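# Place the small box and bottle in the tray

## Task

Get both the small box and the bottle into the tray. The result must hold after the robot lets go, and nothing may be left on the floor. Nobody will read replies, so complete it without asking questions.

## Robot and tools

Robot: two 6-joint arms, left_arm and right_arm, each ending in a parallel two-finger gripper. Every arm block lists its joints in this fixed order: waist, shoulder, elbow, wrist pitch, wrist yaw, wrist roll, and then the gripper. Stated joint ranges in rad: waist -2.618..3.054, shoulder 0..3.142, elbow 0..3.142, wrist pitch -1.571..1.571, wrist yaw -1.571..1.571, wrist roll -2.094..2.094. Real ends may differ from these by up to 0.059 rad.

Frame: a single scene frame is used for all reported hand data. Its origin sits at table-top height, halfway between the two nominal bases. +x points out over the table, +z points up, and left_arm is on the +y side. Image sides do not follow arm names. Calibrated bases: left_arm at (-0.021, +0.317, 0) m and right_arm at (-0.043, -0.299, 0) m, each turned about 0.02 rad about z. The gripper's fingers point along its own +z axis and separate along its y axis. end_effector_position is the spot between the pads, roughly 1 cm short of the fingertips.

execute_actions(actions, cameras): actions is a list of actions. Each action is a table of up to 15 rows, and each row is one control step of 1/30 s. A short table repeats its last row until 15 steps are done. Every row has 14 numbers in [-1, 1], with both arms always present: left_arm's six joint numbers and its opening, then right_arm's six and its opening. The joint numbers are offsets, not poses. They count from the arm's Joint targets as they stood when that action began, not from the previous row, so repeating an offset in a later action moves the arm further. Scale: 1.0 equals 2.224 rad for waist, shoulder and elbow, and 8.485 rad for the three wrist joints. Opening is absolute: +1 fully open, -1 closed. If an offset would carry a joint more than 0.059 rad outside its range, that action is refused for both arms. A refused or malformed first action voids the whole call. An empty actions list just reports the state. cameras selects images by name (cam_high, cam_low, cam_over, cam_left_wrist, cam_right_wrist). Omitted, null or ["all"] gives all of them, [] gives none, and an unknown name invalidates the call.

move(target, speed, blend, opening_speed, grip_force, blocking, cameras): target is either one 14-number row or a list of up to 15 rows, laid out and scaled as above. Every row is an offset from the same current Joint targets, not from the row before. All joints travel in step, so the hand moves along a curve, and nothing is avoided along the way. speed is in rad/s for the joint that has farthest to go: 0.01 to 12.57, default 0.5, given as one value or one per target. blend is in rad and rounds the corners at intermediate targets; 0 means a full stop at each. opening_speed is the rate of opening change per second on the -1..+1 scale, at least 0.2; use it to close gently on fragile items. grip_force is the pad force limit in N, 10 to 50, given as one value or one per arm. It persists until changed, and lower values close more slowly. blocking=false returns after about 0.5 s while the motion continues. The result adds a move: line giving the ending (done, off_target, moving, held, fault) and limits=held if steps were withheld.

wait(seconds 0..10) lets time pass, with the arms keeping their commands. stop() brakes a running move, which needs some room. zoom_image(camera, region=[x0,y0,x1,y1] in pixels, top-left origin, at most 504x504) enlarges part of the newest image from that camera. read_manual gives licence texts only. finished_scene ends the scene permanently, so call it only when both objects sit stably in the tray.

Result lines: end_effector_position (m) and end_effector_quat_wxyz in the scene frame, which may be off by a few cm. Joint positions (rad) and Joint velocities (rad/s), each ending with the finger gap in m (0.094 when fully open). Joint targets: the base that the next offsets count from. Tool commands: the current opening commands. To keep a gripper as it is, resend its value, since 0 counts as a real command. grip_measured: the measured opening on the command scale; it reads a little narrower than the item under a firm squeeze. grip_effort_nm: averaged gripper motor effort, negative when closing. Joint torques in N m. Other lines: "joint command not followed" (clearance check changed targets), "joint sent to its limit", MOTOR HOT (75 °C) and OVER-TEMPERATURE FAULT (90 °C, after which that arm folds and stays idle).

Motion limits: each joint target may lead its measured angle by at most 0.339 rad (first three joints) or 2.2 rad (wrist joints). Targets that would put the hand more than 200 mm from where it is get scaled back. Large moves therefore take several actions. To end a push, command targets back past the measured positions.

Avoid: letting anything fall or leaving it off the table, releasing an item while it is still moving, fast impacts, hard presses on fixed or heavy things, any contact between the two arms (including gripping the other arm's fingers), strain on the wrist camera cables, and long holds at full stretch or against something, which heat the motors. Loose objects may occasionally be nudged by outside pushes. The scene keeps running while you think, with the robot holding its last command.

Each tool is called by a JSON object that holds its "api" and its "payload", one argument or row to a line.

## Session

{"api": "execute_actions", "payload": {
  "actions": []
}}

Scene clock: 0.00 s.
left_arm: end_effector_position=(+0.3635, +0.3974, +0.0881) grip_measured=+1.000 grip_effort_nm=n/a end_effector_quat_wxyz=(+0.579, -0.159, +0.796, +0.075) | right_arm: end_effector_position=(+0.3490, -0.2942, +0.1011) grip_measured=+1.000 grip_effort_nm=n/a end_effector_quat_wxyz=(+0.604, -0.010, +0.797, -0.016)
Joint positions: left_arm=[0.092 1.588 0.332 0.926 -0.201 -0.137 0.094] | right_arm=[0.01 1.56 0.309 0.976 0.042 -0.027 0.094]
Joint velocities: within noise
Joint torques (N m): no reading
Heat: left arm: 25 °C; right arm: 37 °C.
Joint targets: left_arm=[0.092 1.585 0.336 0.917 -0.207 -0.137] | right_arm=[0.010 1.555 0.314 0.972 0.041 -0.026]
Tool commands: left_gripper/opening=+1.0 right_gripper/opening=+1.0

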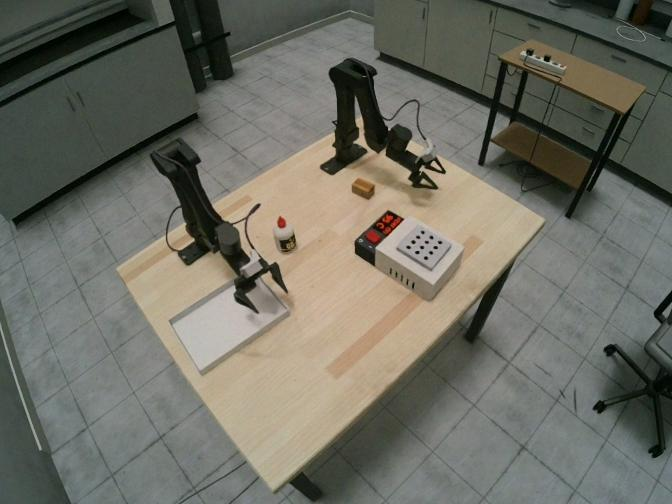

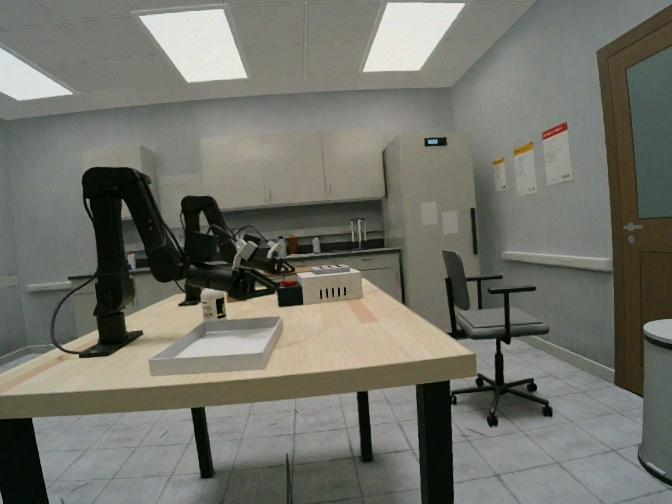

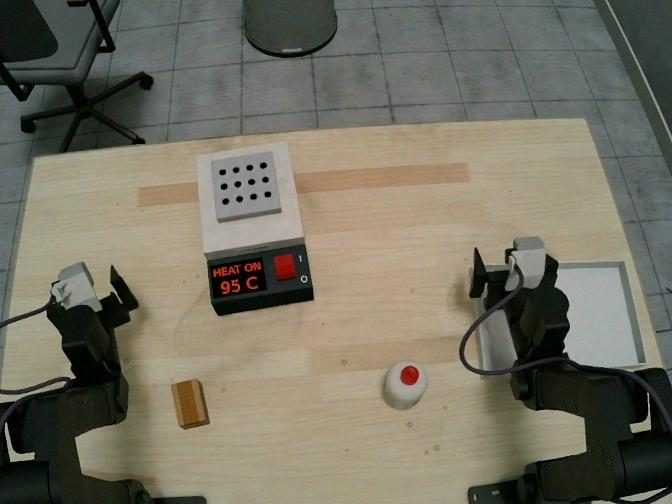

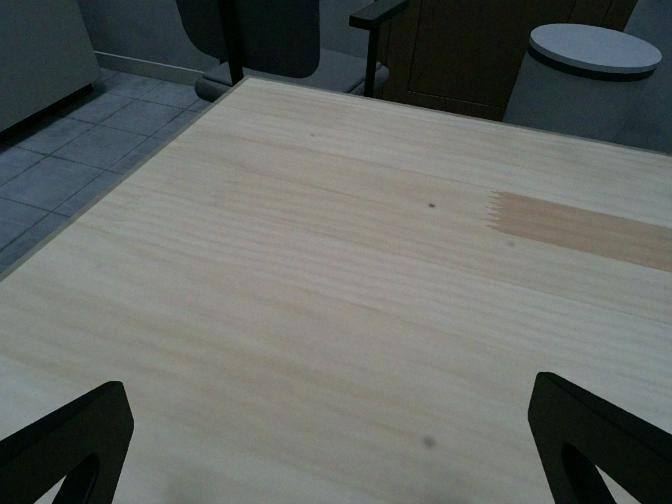

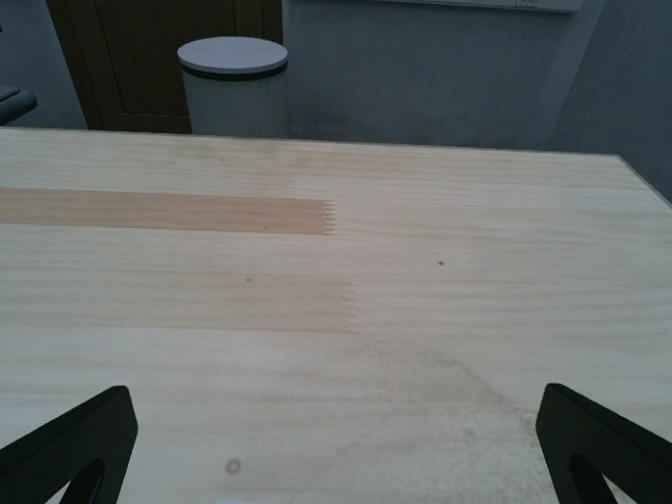

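{"api": "zoom_image", "payload": {
  "camera": "cam_over",
  "region": [150, 130, 450, 430]
}}

{"api": "zoom_image", "payload": {
  "camera": "cam_high",
  "region": [230, 150, 480, 320]
}}

{"api": "zoom_image", "payload": {
  "camera": "cam_low",
  "region": [140, 220, 390, 390]
}}

Scaled by 1.680 from the camera's 672x504 image, which has a finer 960x720 frame.

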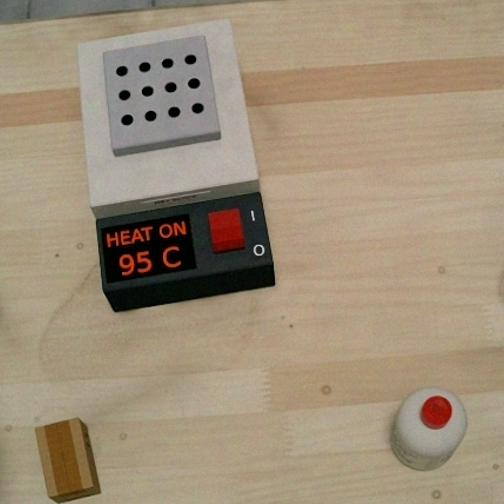

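Scaled by 2.016 from the camera's 672x504 image, which has a finer 960x720 frame.

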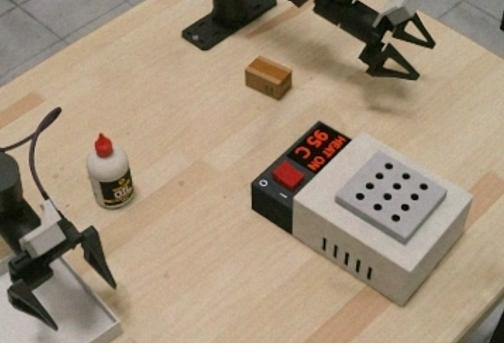

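Scaled by 2.016 from the camera's 672x504 image, which has a finer 960x720 frame.

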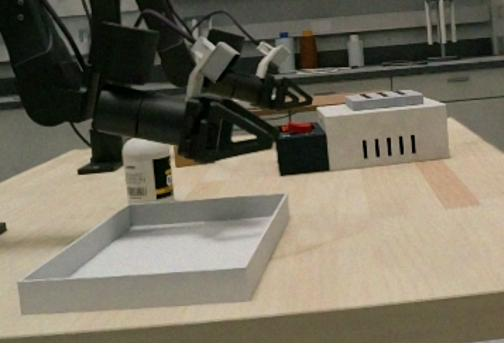

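{"api": "move", "payload": {
  "target": [0.315,0,0,0,0,0,1,0.381,-0.21,0.403,-0.282,-0.0048,0.003,1],
  "speed": 1.2
}}

Scene clock: 46.07 s.
left_arm: end_effector_position=(+0.2230, +0.6247, +0.0881) grip_measured=+1.000 grip_effort_nm=-0.02 end_effector_quat_wxyz=(+0.520, -0.419, +0.695, +0.267) | right_arm: end_effector_position=(+0.0863, -0.1455, +0.1917) grip_measured=+1.000 grip_effort_nm=0.01 end_effector_quat_wxyz=(+0.117, -0.422, +0.898, +0.050)
Joint positions: left_arm=[0.787 1.588 0.332 0.926 -0.198 -0.137 0.094] | right_arm=[0.851 1.096 1.182 -1.403 0.006 -0.01 0.094]
Joint torques (N m): left_arm=[0.42 -4.92 5.71 2.43 -0.12 0] | right_arm=[0.59 -2.39 7.94 0.69 -0.06 0.08]
Heat: left arm: 25 °C; right arm: 38 °C.
Joint targets: left_arm=[0.793 1.585 0.336 0.917 -0.207 -0.137] | right_arm=[0.858 1.088 1.211 -1.421 0.000 -0.001]
move: done

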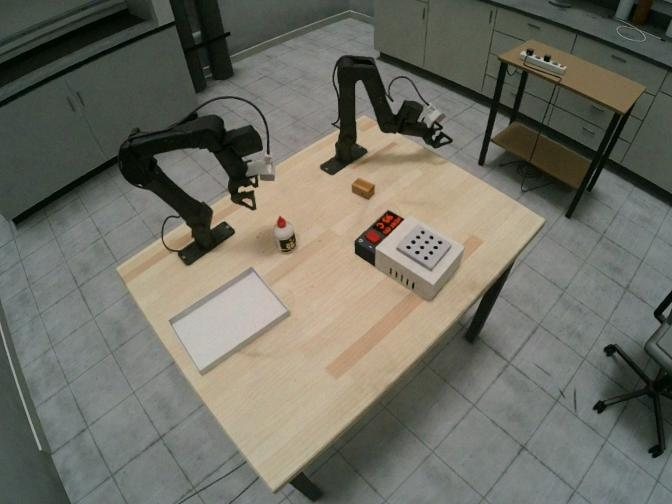

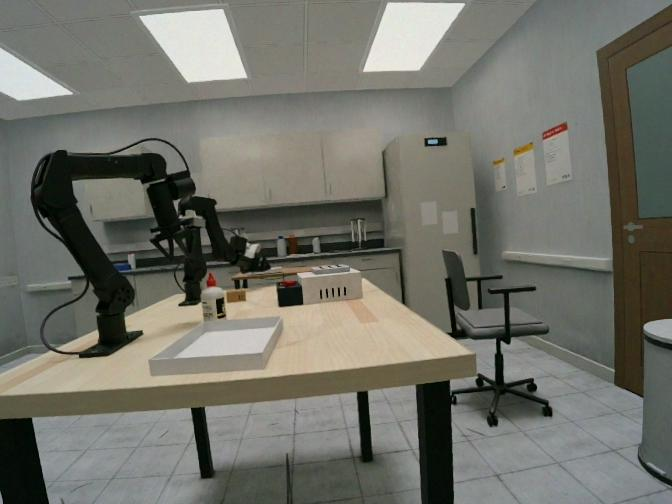

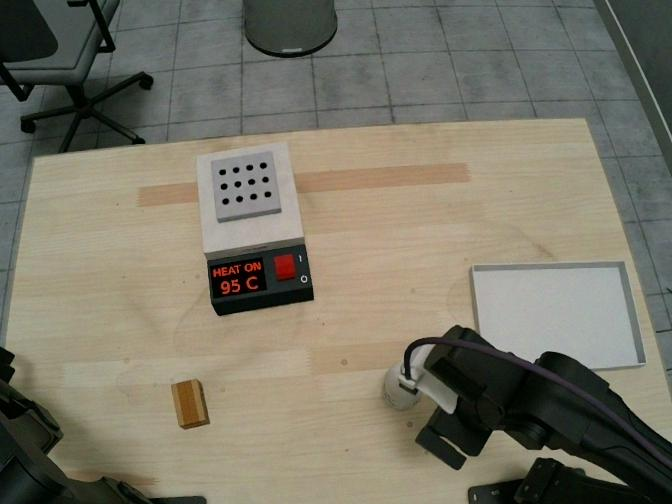

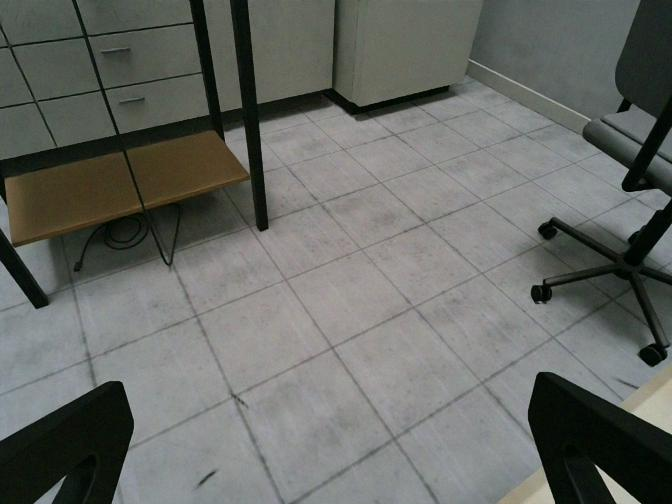

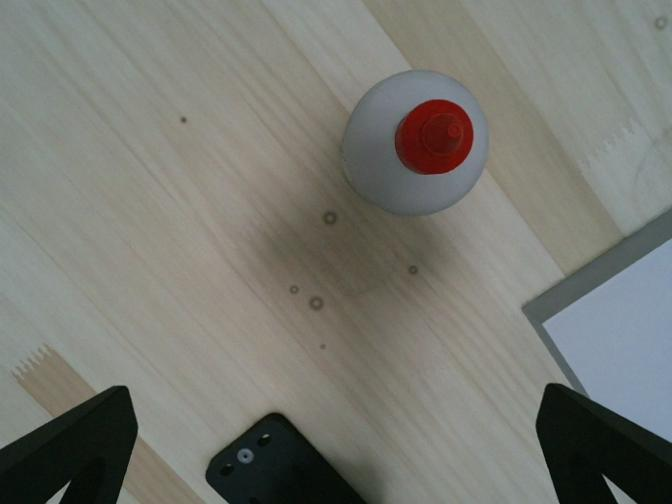

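{"api": "move", "payload": {
  "target": [0,0,0,0,0,0,1,-0.0643,0.2143,0.083,0.0025,0,0,1],
  "speed": 0.8,
  "cameras": ["cam_right_wrist","cam_low","cam_over"]
}}

Scene clock: 60.53 s.
left_arm: end_effector_position=(+0.2230, +0.6247, +0.0881) grip_measured=+1.000 grip_effort_nm=-0.02 end_effector_quat_wxyz=(+0.520, -0.419, +0.695, +0.267) | right_arm: end_effector_position=(+0.1495, -0.1234, +0.1426) grip_measured=+1.000 grip_effort_nm=0.01 end_effector_quat_wxyz=(-0.015, -0.365, +0.931, -0.009)
Joint positions: left_arm=[0.787 1.588 0.332 0.926 -0.198 -0.137 0.094] | right_arm=[0.719 1.563 1.364 -1.407 0.005 -0.009 0.094]
Joint torques (N m): left_arm=[0.42 -4.9 5.7 2.43 -0.12 0] | right_arm=[-0.39 -5.6 8.05 0.35 -0.05 0.08]
Heat: left arm: 26 °C; right arm: 38 °C.
Joint targets: left_arm=[0.793 1.585 0.336 0.917 -0.207 -0.137] | right_arm=[0.715 1.565 1.395 -1.400 0.000 -0.001]
move: done
Images, in order (width x height): cam_low 672x504, cam_over 672x504, cam_right_wrist 672x504.

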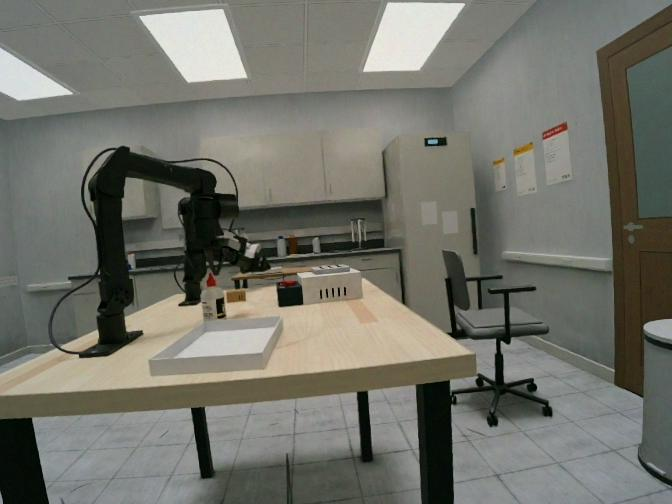

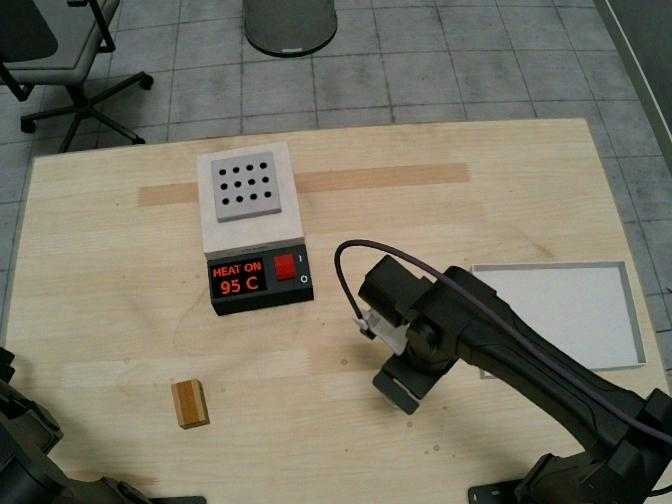

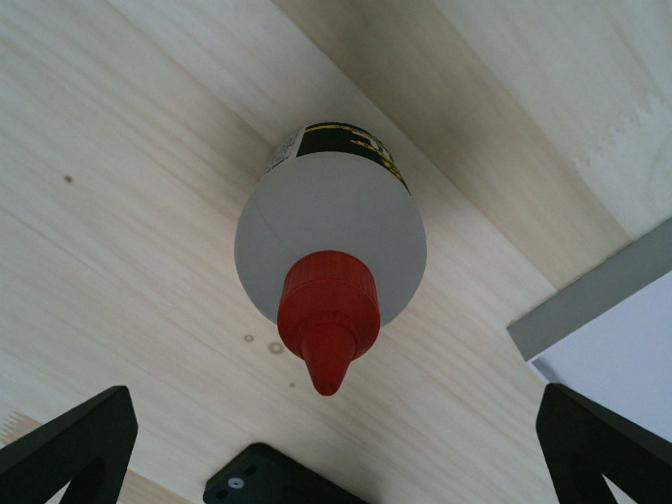

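{"api": "move", "payload": {
  "target": [0,0,0,0,0,0,1,0.0022,-0.0027,-0.0751,0.023,0,0,1],
  "speed": 0.25,
  "cameras": ["cam_right_wrist","cam_low","cam_high"]
}}

{"api": "zoom_image", "payload": {
  "camera": "cam_low",
  "region": [150, 230, 270, 330]
}}

Scene clock: 82.37 s.
left_arm: end_effector_position=(+0.2230, +0.6247, +0.0881) grip_measured=+1.000 grip_effort_nm=-0.02 end_effector_quat_wxyz=(+0.520, -0.419, +0.695, +0.267) | right_arm: end_effector_position=(+0.1611, -0.1129, +0.1129) grip_measured=+1.000 grip_effort_nm=0.00 end_effector_quat_wxyz=(+0.015, -0.365, +0.931, +0.003)
Joint positions: left_arm=[0.787 1.588 0.332 0.926 -0.198 -0.137 0.094] | right_arm=[0.719 1.563 1.246 -1.224 0.005 -0.009 0.094]
Joint torques (N m): left_arm=[0.42 -4.92 5.71 2.43 -0.12 0] | right_arm=[-0.01 -6.2 4.27 0.62 -0.05 0.08]
Heat: left arm: 26 °C; right arm: 39 °C.
Joint targets: left_arm=[0.793 1.585 0.336 0.917 -0.207 -0.137] | right_arm=[0.719 1.559 1.228 -1.205 0.000 -0.001]
move: done
Images, in order (width x height): cam_high 672x504, cam_low 672x504, cam_right_wrist 672x504.

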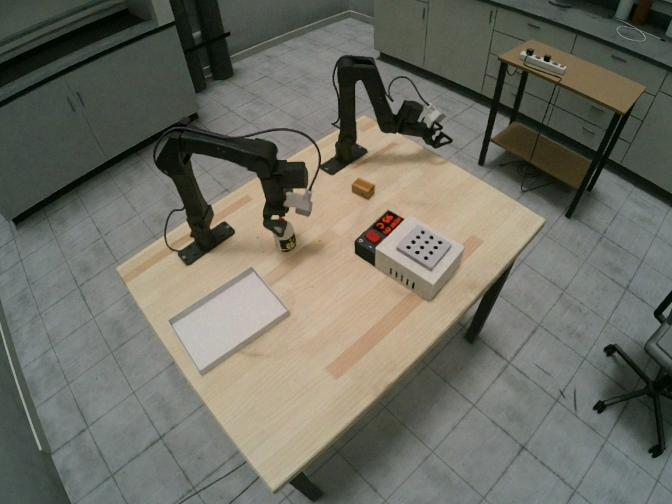

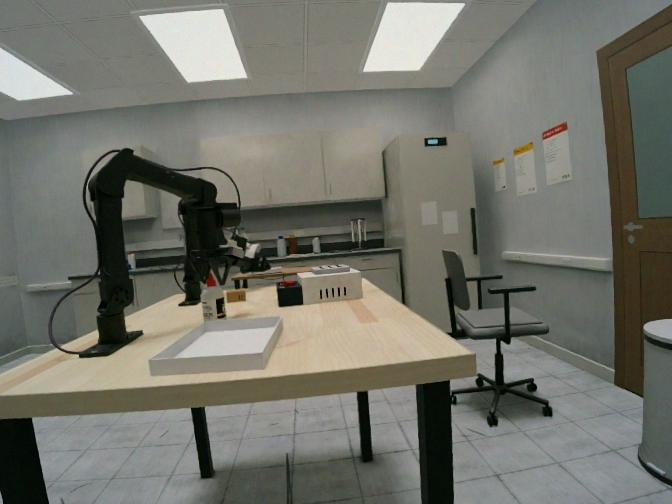

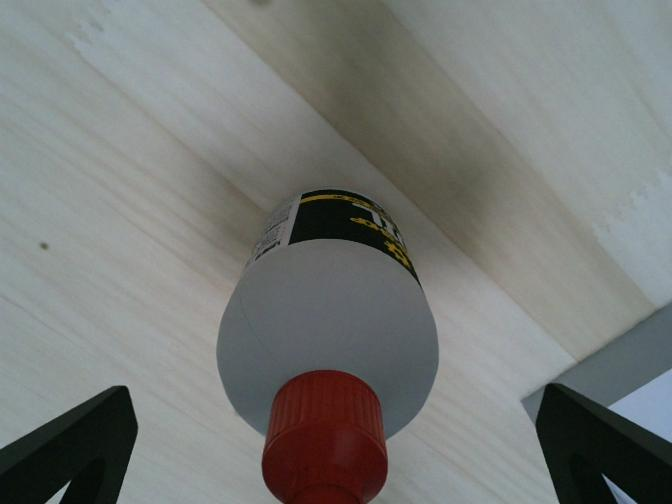

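Scaled by 4.200 from the camera's 672x504 image, which has a finer 960x720 frame.

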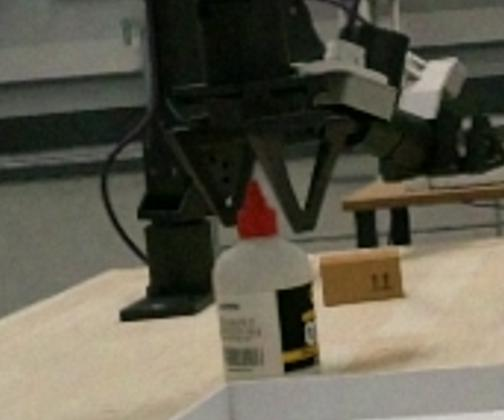

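{"api": "move", "payload": {
  "target": [0,0,0,0,0,0,1,0.0054,-0.0009,-0.0216,0.00165,0,0,1],
  "speed": 0.2,
  "cameras": ["cam_right_wrist","cam_low"]
}}

{"api": "zoom_image", "payload": {
  "camera": "cam_low",
  "region": [150, 230, 270, 330]
}}

Scene clock: 91.03 s.
left_arm: end_effector_position=(+0.2230, +0.6247, +0.0881) grip_measured=+1.000 grip_effort_nm=-0.02 end_effector_quat_wxyz=(+0.520, -0.419, +0.695, +0.267) | right_arm: end_effector_position=(+0.1529, -0.1183, +0.1008) grip_measured=+1.000 grip_effort_nm=0.00 end_effector_quat_wxyz=(-0.001, -0.368, +0.930, -0.003)
Joint positions: left_arm=[0.787 1.588 0.332 0.926 -0.198 -0.137 0.094] | right_arm=[0.725 1.563 1.198 -1.211 0.005 -0.009 0.094]
Joint torques (N m): left_arm=[0.42 -4.92 5.71 2.43 -0.12 0] | right_arm=[0.57 -6.31 4.22 0.59 -0.06 0.09]
Heat: left arm: 26 °C; right arm: 38 °C.
Joint targets: left_arm=[0.793 1.585 0.336 0.917 -0.207 -0.137] | right_arm=[0.731 1.557 1.180 -1.191 0.000 -0.001]
move: done
Images, in order (width x height): cam_low 672x504, cam_right_wrist 672x504.

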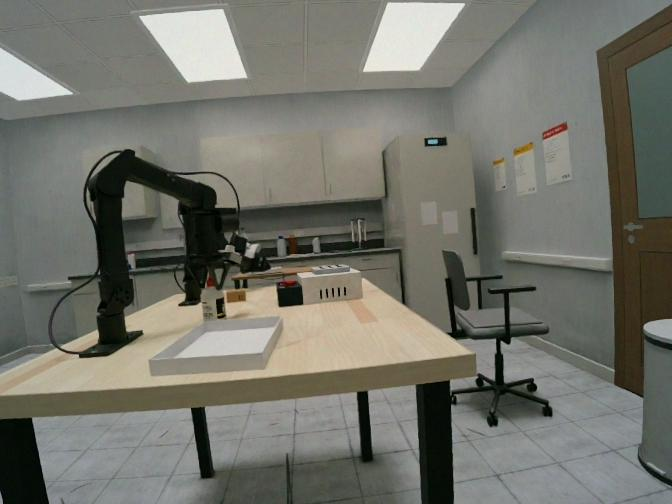

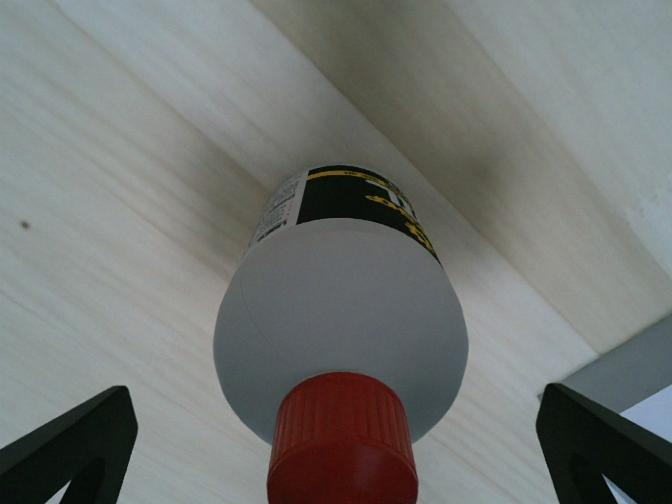

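Scaled by 4.200 from the camera's 672x504 image, which has a finer 960x720 frame.

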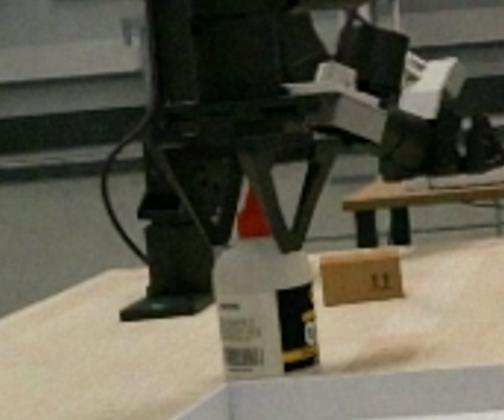

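{"api": "move", "payload": {
  "target": [0,0,0,0,0,0,1,0,0,0,0,0,0,-0.8],
  "opening_speed": 0.6,
  "grip_force": 35,
  "cameras": ["cam_right_wrist"]
}}

Scene clock: 97.60 s.
left_arm: end_effector_position=(+0.2230, +0.6247, +0.0881) grip_measured=+1.000 grip_effort_nm=-0.02 end_effector_quat_wxyz=(+0.520, -0.419, +0.695, +0.267) | right_arm: end_effector_position=(+0.1529, -0.1179, +0.1038) grip_measured=-0.455 grip_effort_nm=-0.69 end_effector_quat_wxyz=(+0.005, -0.368, +0.930, -0.001)
Joint positions: left_arm=[0.787 1.588 0.332 0.926 -0.198 -0.137 0.094] | right_arm=[0.726 1.55 1.198 -1.21 0.005 -0.009 0.026]
Joint torques (N m): left_arm=[0.42 -4.92 5.7 2.42 -0.12 0] | right_arm=[0.49 -5.18 4.19 0.59 -0.04 0.08]
Heat: left arm: 27 °C; right arm: 37 °C.
Joint targets: left_arm=[0.793 1.585 0.336 0.917 -0.207 -0.137] | right_arm=[0.732 1.557 1.180 -1.191 0.000 -0.001]
grip_force (N): 35, 35
move: done
Images, in order (width x height): cam_right_wrist 672x504.

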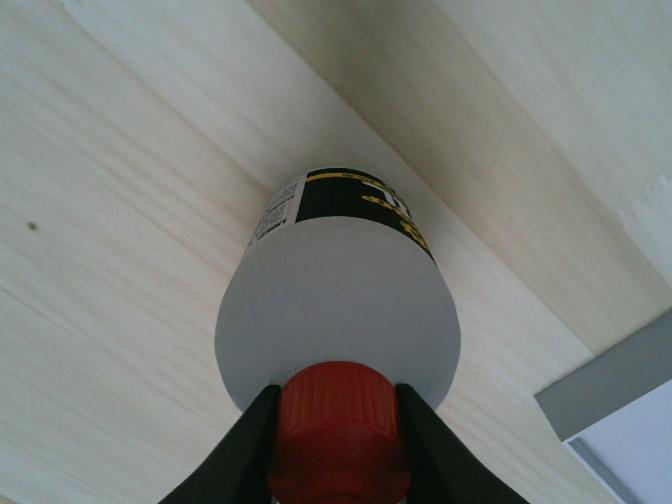

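{"api": "move", "payload": {
  "target": [
    [0,0,0,0,0,0,1,0,0.0009,0.1214,-0.0318,0,0,-0.8],
    [0,0,0,0,0,0,1,-0.5256,0.1349,0.275,-0.037,0,0,-0.8]
  ],
  "speed": [0.3,0.7],
  "blend": [0.08,0]
}}

{"api": "zoom_image", "payload": {
  "camera": "cam_low",
  "region": [130, 190, 310, 390]
}}

Scene clock: 113.57 s.
left_arm: end_effector_position=(+0.2230, +0.6247, +0.0881) grip_measured=+1.000 grip_effort_nm=-0.02 end_effector_quat_wxyz=(+0.520, -0.419, +0.695, +0.267) | right_arm: end_effector_position=(+0.2663, -0.4390, +0.1611) grip_measured=-0.458 grip_effort_nm=-0.74 end_effector_quat_wxyz=(-0.001, +0.206, +0.978, -0.002)
Joint positions: left_arm=[0.787 1.588 0.332 0.926 -0.198 -0.137 0.094] | right_arm=[-0.444 1.844 1.759 -1.487 0.005 -0.008 0.025]
Joint torques (N m): left_arm=[0.42 -4.9 5.71 2.43 -0.12 -0.01] | right_arm=[0.72 -7.23 8.18 0.15 -0.06 0.06]
Heat: left arm: 27 °C; right arm: 37 °C.
Joint targets: left_arm=[0.793 1.585 0.336 0.917 -0.207 -0.137] | right_arm=[-0.438 1.857 1.792 -1.504 0.000 -0.001]
grip_force (N): 35, 35
move: done

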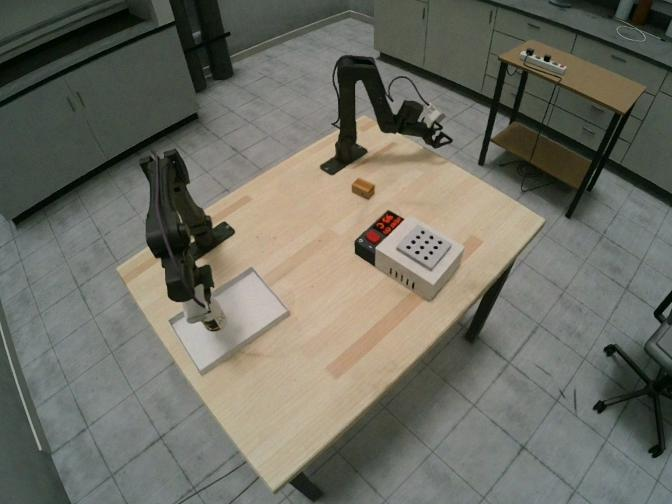

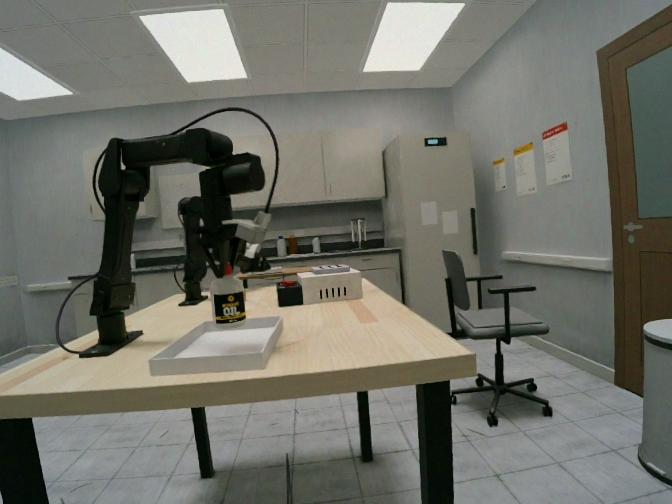

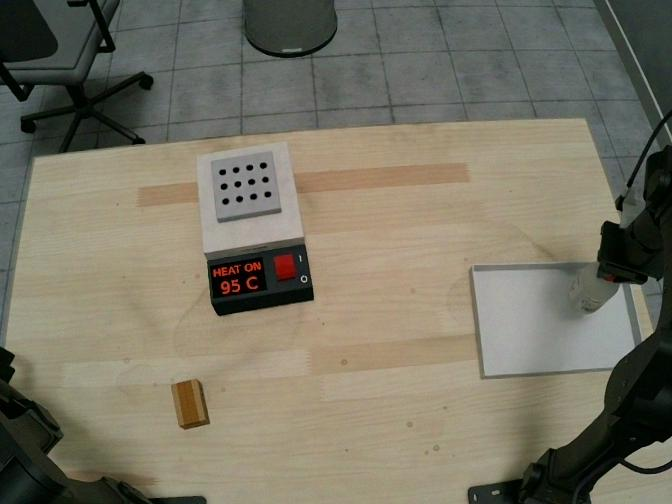

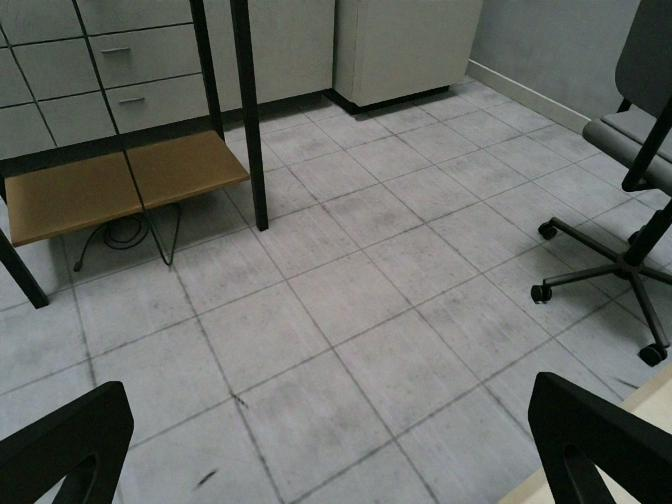

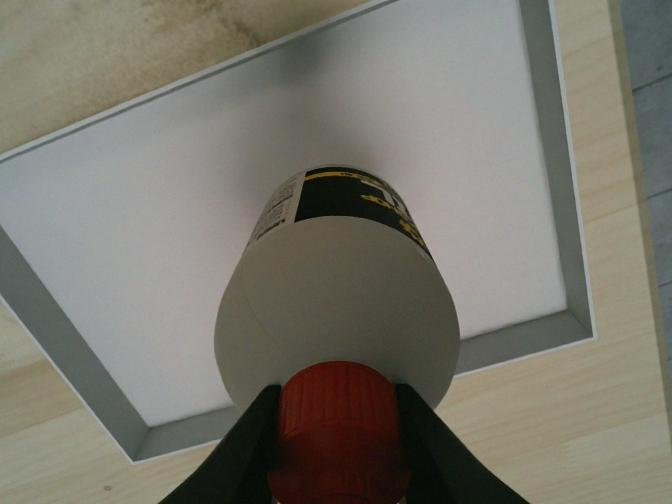

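Scaled by 2.520 from the camera's 672x504 image, which has a finer 960x720 frame.

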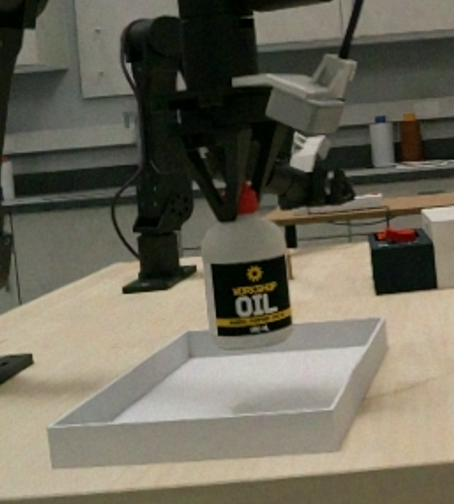

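{"api": "move", "payload": {
  "target": [0,0,0,0,0,0,1,0,-0.0153,-0.1241,0.029,0,0,-0.8],
  "speed": 0.2,
  "cameras": ["cam_low","cam_right_wrist"]
}}

{"api": "zoom_image", "payload": {
  "camera": "cam_low",
  "region": [130, 190, 310, 390]
}}

Scene clock: 121.67 s.
left_arm: end_effector_position=(+0.2230, +0.6247, +0.0881) grip_measured=+1.000 grip_effort_nm=-0.02 end_effector_quat_wxyz=(+0.520, -0.419, +0.695, +0.267) | right_arm: end_effector_position=(+0.2620, -0.4370, +0.1080) grip_measured=-0.458 grip_effort_nm=-0.74 end_effector_quat_wxyz=(-0.013, +0.206, +0.978, +0.000)
Joint positions: left_arm=[0.787 1.588 0.332 0.926 -0.198 -0.137 0.094] | right_arm=[-0.444 1.839 1.54 -1.298 0.005 -0.008 0.025]
Joint torques (N m): left_arm=[0.42 -4.92 5.7 2.43 -0.12 0] | right_arm=[0.5 -9.69 3.69 0.74 -0.06 0.06]
Heat: left arm: 27 °C; right arm: 37 °C.
Joint targets: left_arm=[0.793 1.585 0.336 0.917 -0.207 -0.137] | right_arm=[-0.438 1.823 1.516 -1.258 0.000 -0.001]
grip_force (N): 35, 35
move: off_target (right_arm); right_arm: the wrist pitch is farthest, 0.040 rad from its target
Images, in order (width x height): cam_low 672x504, cam_right_wrist 672x504.

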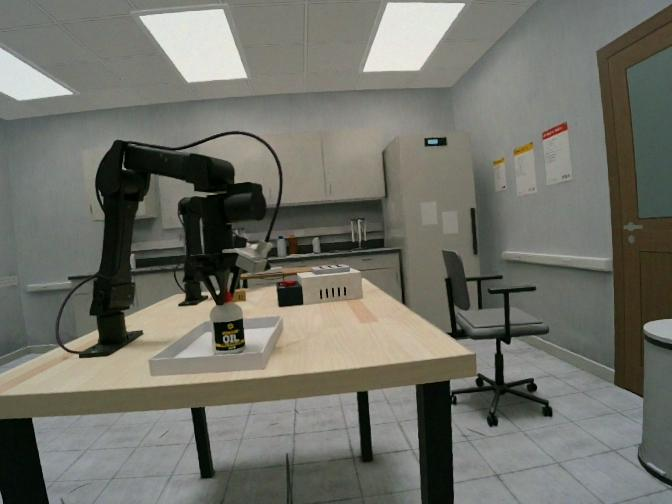

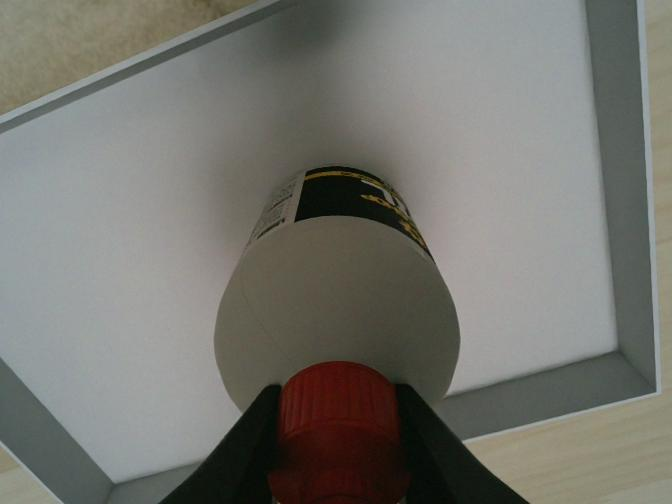

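Scaled by 2.520 from the camera's 672x504 image, which has a finer 960x720 frame.

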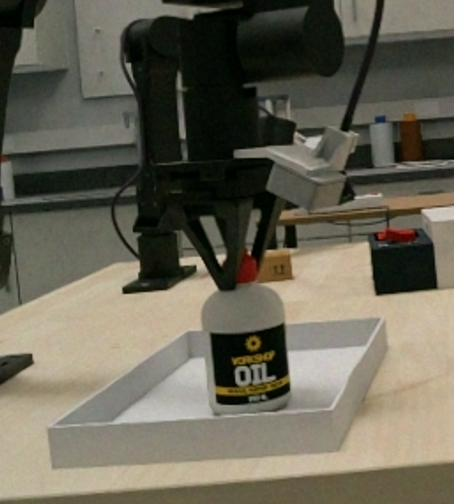

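{"api": "move", "payload": {
  "target": [
    [0,0,0,0,0,0,1,0,0.004,0,-0.002,0,0,-0.8],
    [0,0,0,0,0,0,1,0,0.004,0,-0.002,0,0,0.6],
    [0,0,0,0,0,0,1,0,0.0153,0.1241,-0.029,0,0,0.6],
    [0,0,0,0,0,0,1,0,-0.0283,0.1241,-0.029,0,0,0.6],
    [0,0,0,0,0,0,1,0.7747,-0.0373,0.0495,0.0438,0,0,0.6]
  ],
  "speed": [0.2,0.3,0.3,0.4,1.0],
  "blend": [0,0,0.04,0.02,0],
  "opening_speed": 1.0
}}

Scene clock: 137.80 s.
left_arm: end_effector_position=(+0.2230, +0.6247, +0.0881) grip_measured=+1.000 grip_effort_nm=-0.01 end_effector_quat_wxyz=(+0.520, -0.419, +0.695, +0.267) | right_arm: end_effector_position=(+0.0711, +0.1377, +0.1918) grip_measured=+0.597 grip_effort_nm=0.15 end_effector_quat_wxyz=(+0.211, -0.591, +0.761, +0.163)
Joint positions: left_arm=[0.787 1.588 0.332 0.926 -0.198 -0.137 0.094] | right_arm=[1.291 1.77 1.646 -0.906 -0.004 -0.008 0.075]
Joint torques (N m): left_arm=[0.42 -4.9 5.7 2.43 -0.12 0] | right_arm=[-0.61 -11.17 4.72 1.61 0.02 0.07]
Heat: left arm: 27 °C; right arm: 36 °C.
Joint targets: left_arm=[0.793 1.585 0.336 0.917 -0.207 -0.137] | right_arm=[1.285 1.740 1.626 -0.887 0.000 -0.001]
grip_force (N): 35, 35
move: done

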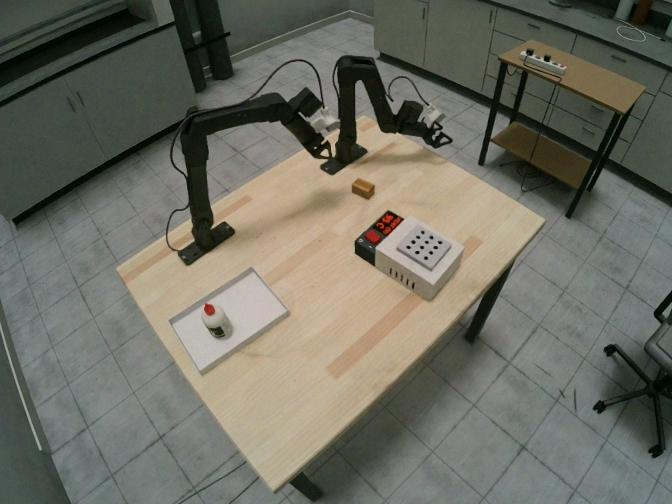

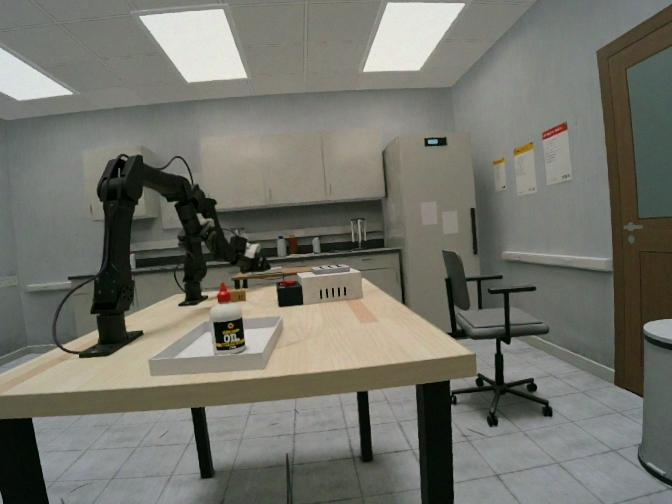

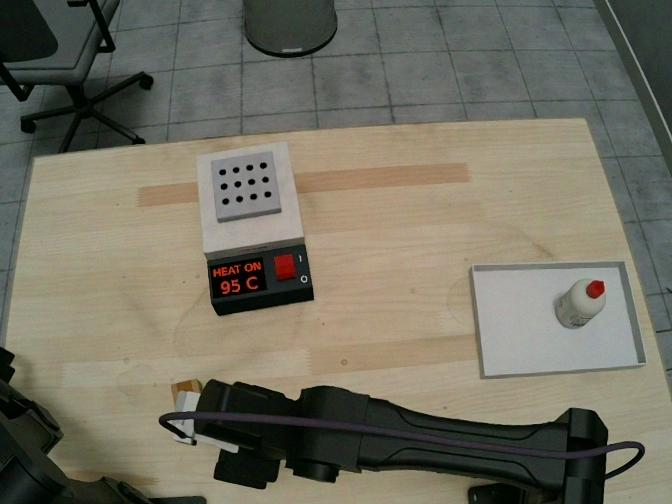

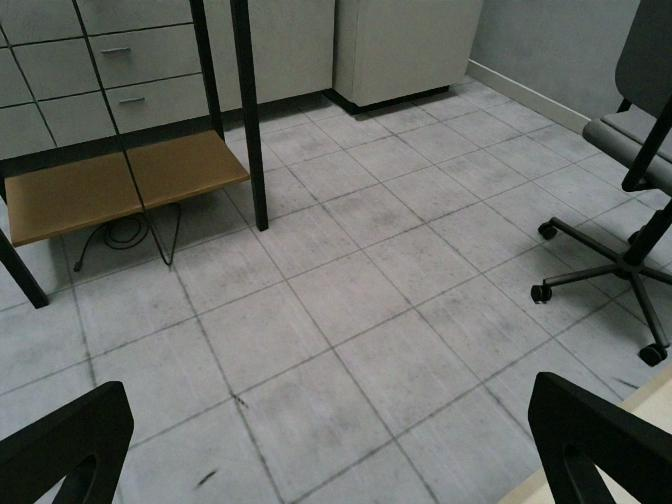

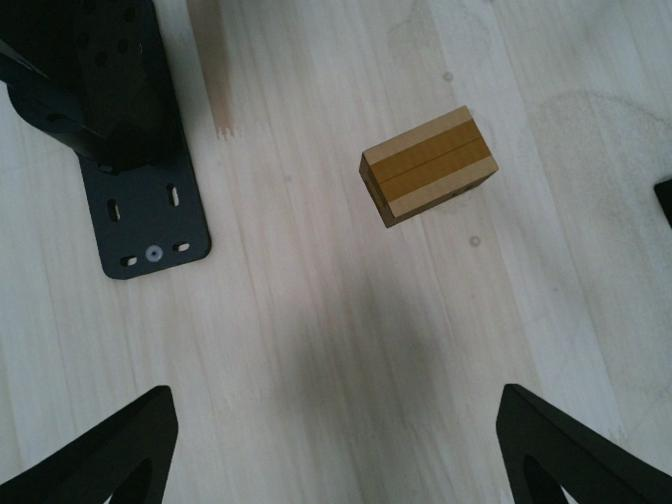

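{"api": "move", "payload": {
  "target": [0.225,0,0,0,0,0,1,-0.0863,0.3462,0.366,-0.0328,-0.0246,-0.0672,1],
  "speed": 0.6
}}

{"api": "zoom_image", "payload": {
  "camera": "cam_low",
  "region": [170, 210, 310, 320]
}}

Scene clock: 161.60 s.
left_arm: end_effector_position=(+0.0447, +0.7041, +0.0881) grip_measured=+1.000 grip_effort_nm=-0.02 end_effector_quat_wxyz=(-0.437, +0.579, -0.569, -0.387) | right_arm: end_effector_position=(+0.1723, +0.2203, +0.0831) grip_measured=+0.997 grip_effort_nm=0.17 end_effector_quat_wxyz=(-0.134, +0.740, -0.645, -0.137)
Joint positions: left_arm=[1.289 1.588 0.332 0.926 -0.198 -0.137 0.094] | right_arm=[1.094 2.494 2.407 -1.148 -0.194 -0.56 0.094]
Joint torques (N m): left_arm=[0.28 -4.92 5.71 2.43 -0.13 0] | right_arm=[-0.17 -12.23 8.66 0.8 -0.24 -0.16]
Heat: left arm: 28 °C; right arm: 36 °C.
Joint targets: left_arm=[1.293 1.585 0.336 0.917 -0.207 -0.137] | right_arm=[1.093 2.510 2.440 -1.165 -0.209 -0.571]
grip_force (N): 35, 35
move: done

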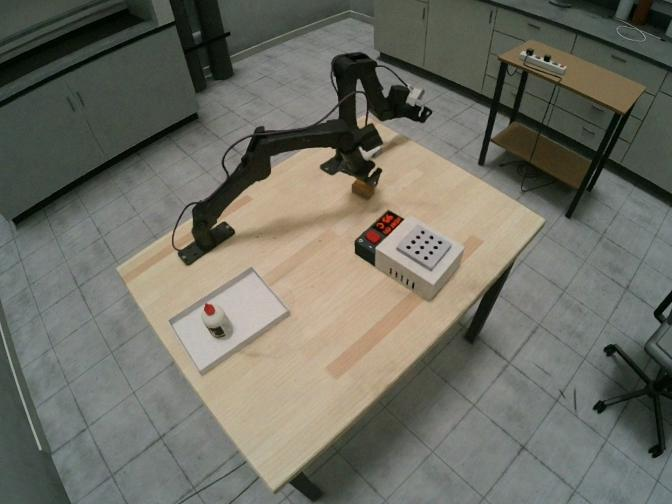

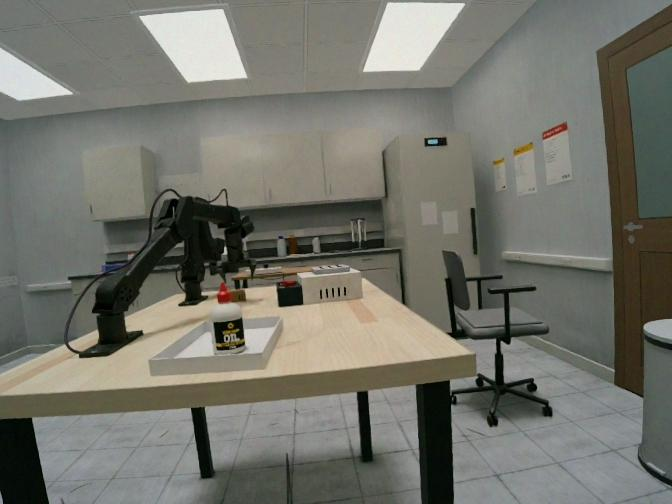

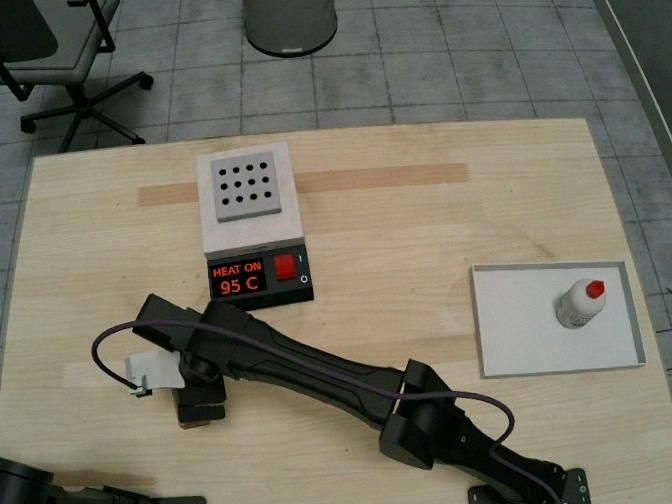

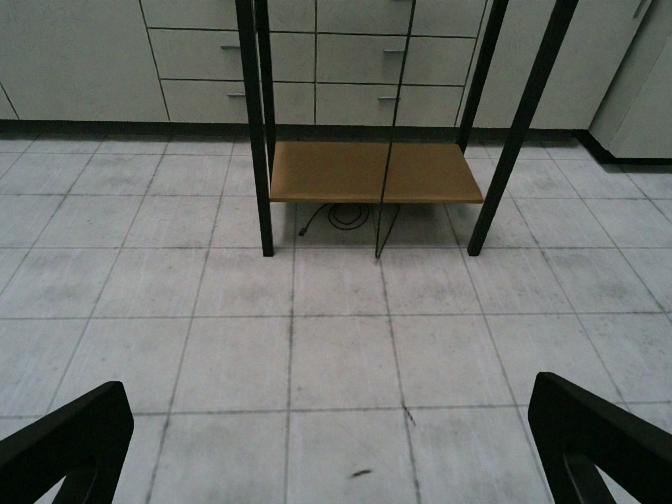

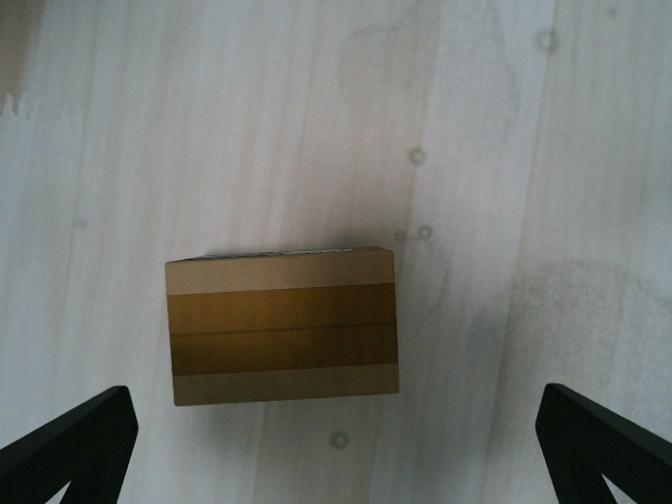

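Scaled by 3.600 from the camera's 672x504 image, which has a finer 960x720 frame.

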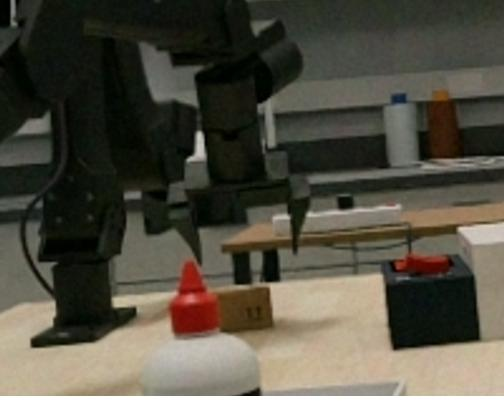

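{"api": "move", "payload": {
  "target": [0,0,0,0,0,0,1,0.0054,0.0193,0.009,0,-0.0005,0.0019,1],
  "speed": 0.15,
  "cameras": ["cam_right_wrist"]
}}

Scene clock: 174.20 s.
left_arm: end_effector_position=(+0.0447, +0.7041, +0.0881) grip_measured=+1.000 grip_effort_nm=-0.02 end_effector_quat_wxyz=(-0.437, +0.579, -0.569, -0.387) | right_arm: end_effector_position=(+0.1705, +0.2227, +0.0687) grip_measured=+0.997 grip_effort_nm=0.17 end_effector_quat_wxyz=(-0.124, +0.742, -0.645, -0.136)
Joint positions: left_arm=[1.289 1.588 0.332 0.926 -0.198 -0.137 0.094] | right_arm=[1.098 2.531 2.425 -1.149 -0.197 -0.561 0.094]
Joint torques (N m): left_arm=[0.27 -4.93 5.71 2.42 -0.13 0] | right_arm=[0.53 -11.97 8.72 0.78 -0.25 0.06]
Heat: left arm: 28 °C; right arm: 38 °C.
Joint targets: left_arm=[1.293 1.585 0.336 0.917 -0.207 -0.137] | right_arm=[1.105 2.553 2.460 -1.165 -0.213 -0.555]
grip_force (N): 35, 35
move: done
Images, in order (width x height): cam_right_wrist 672x504.

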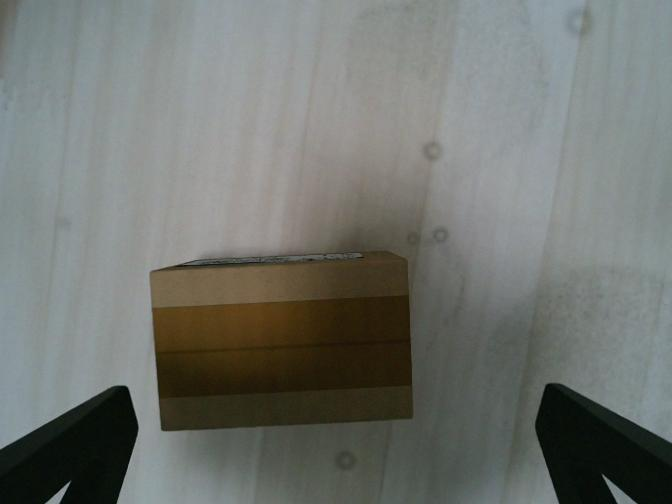

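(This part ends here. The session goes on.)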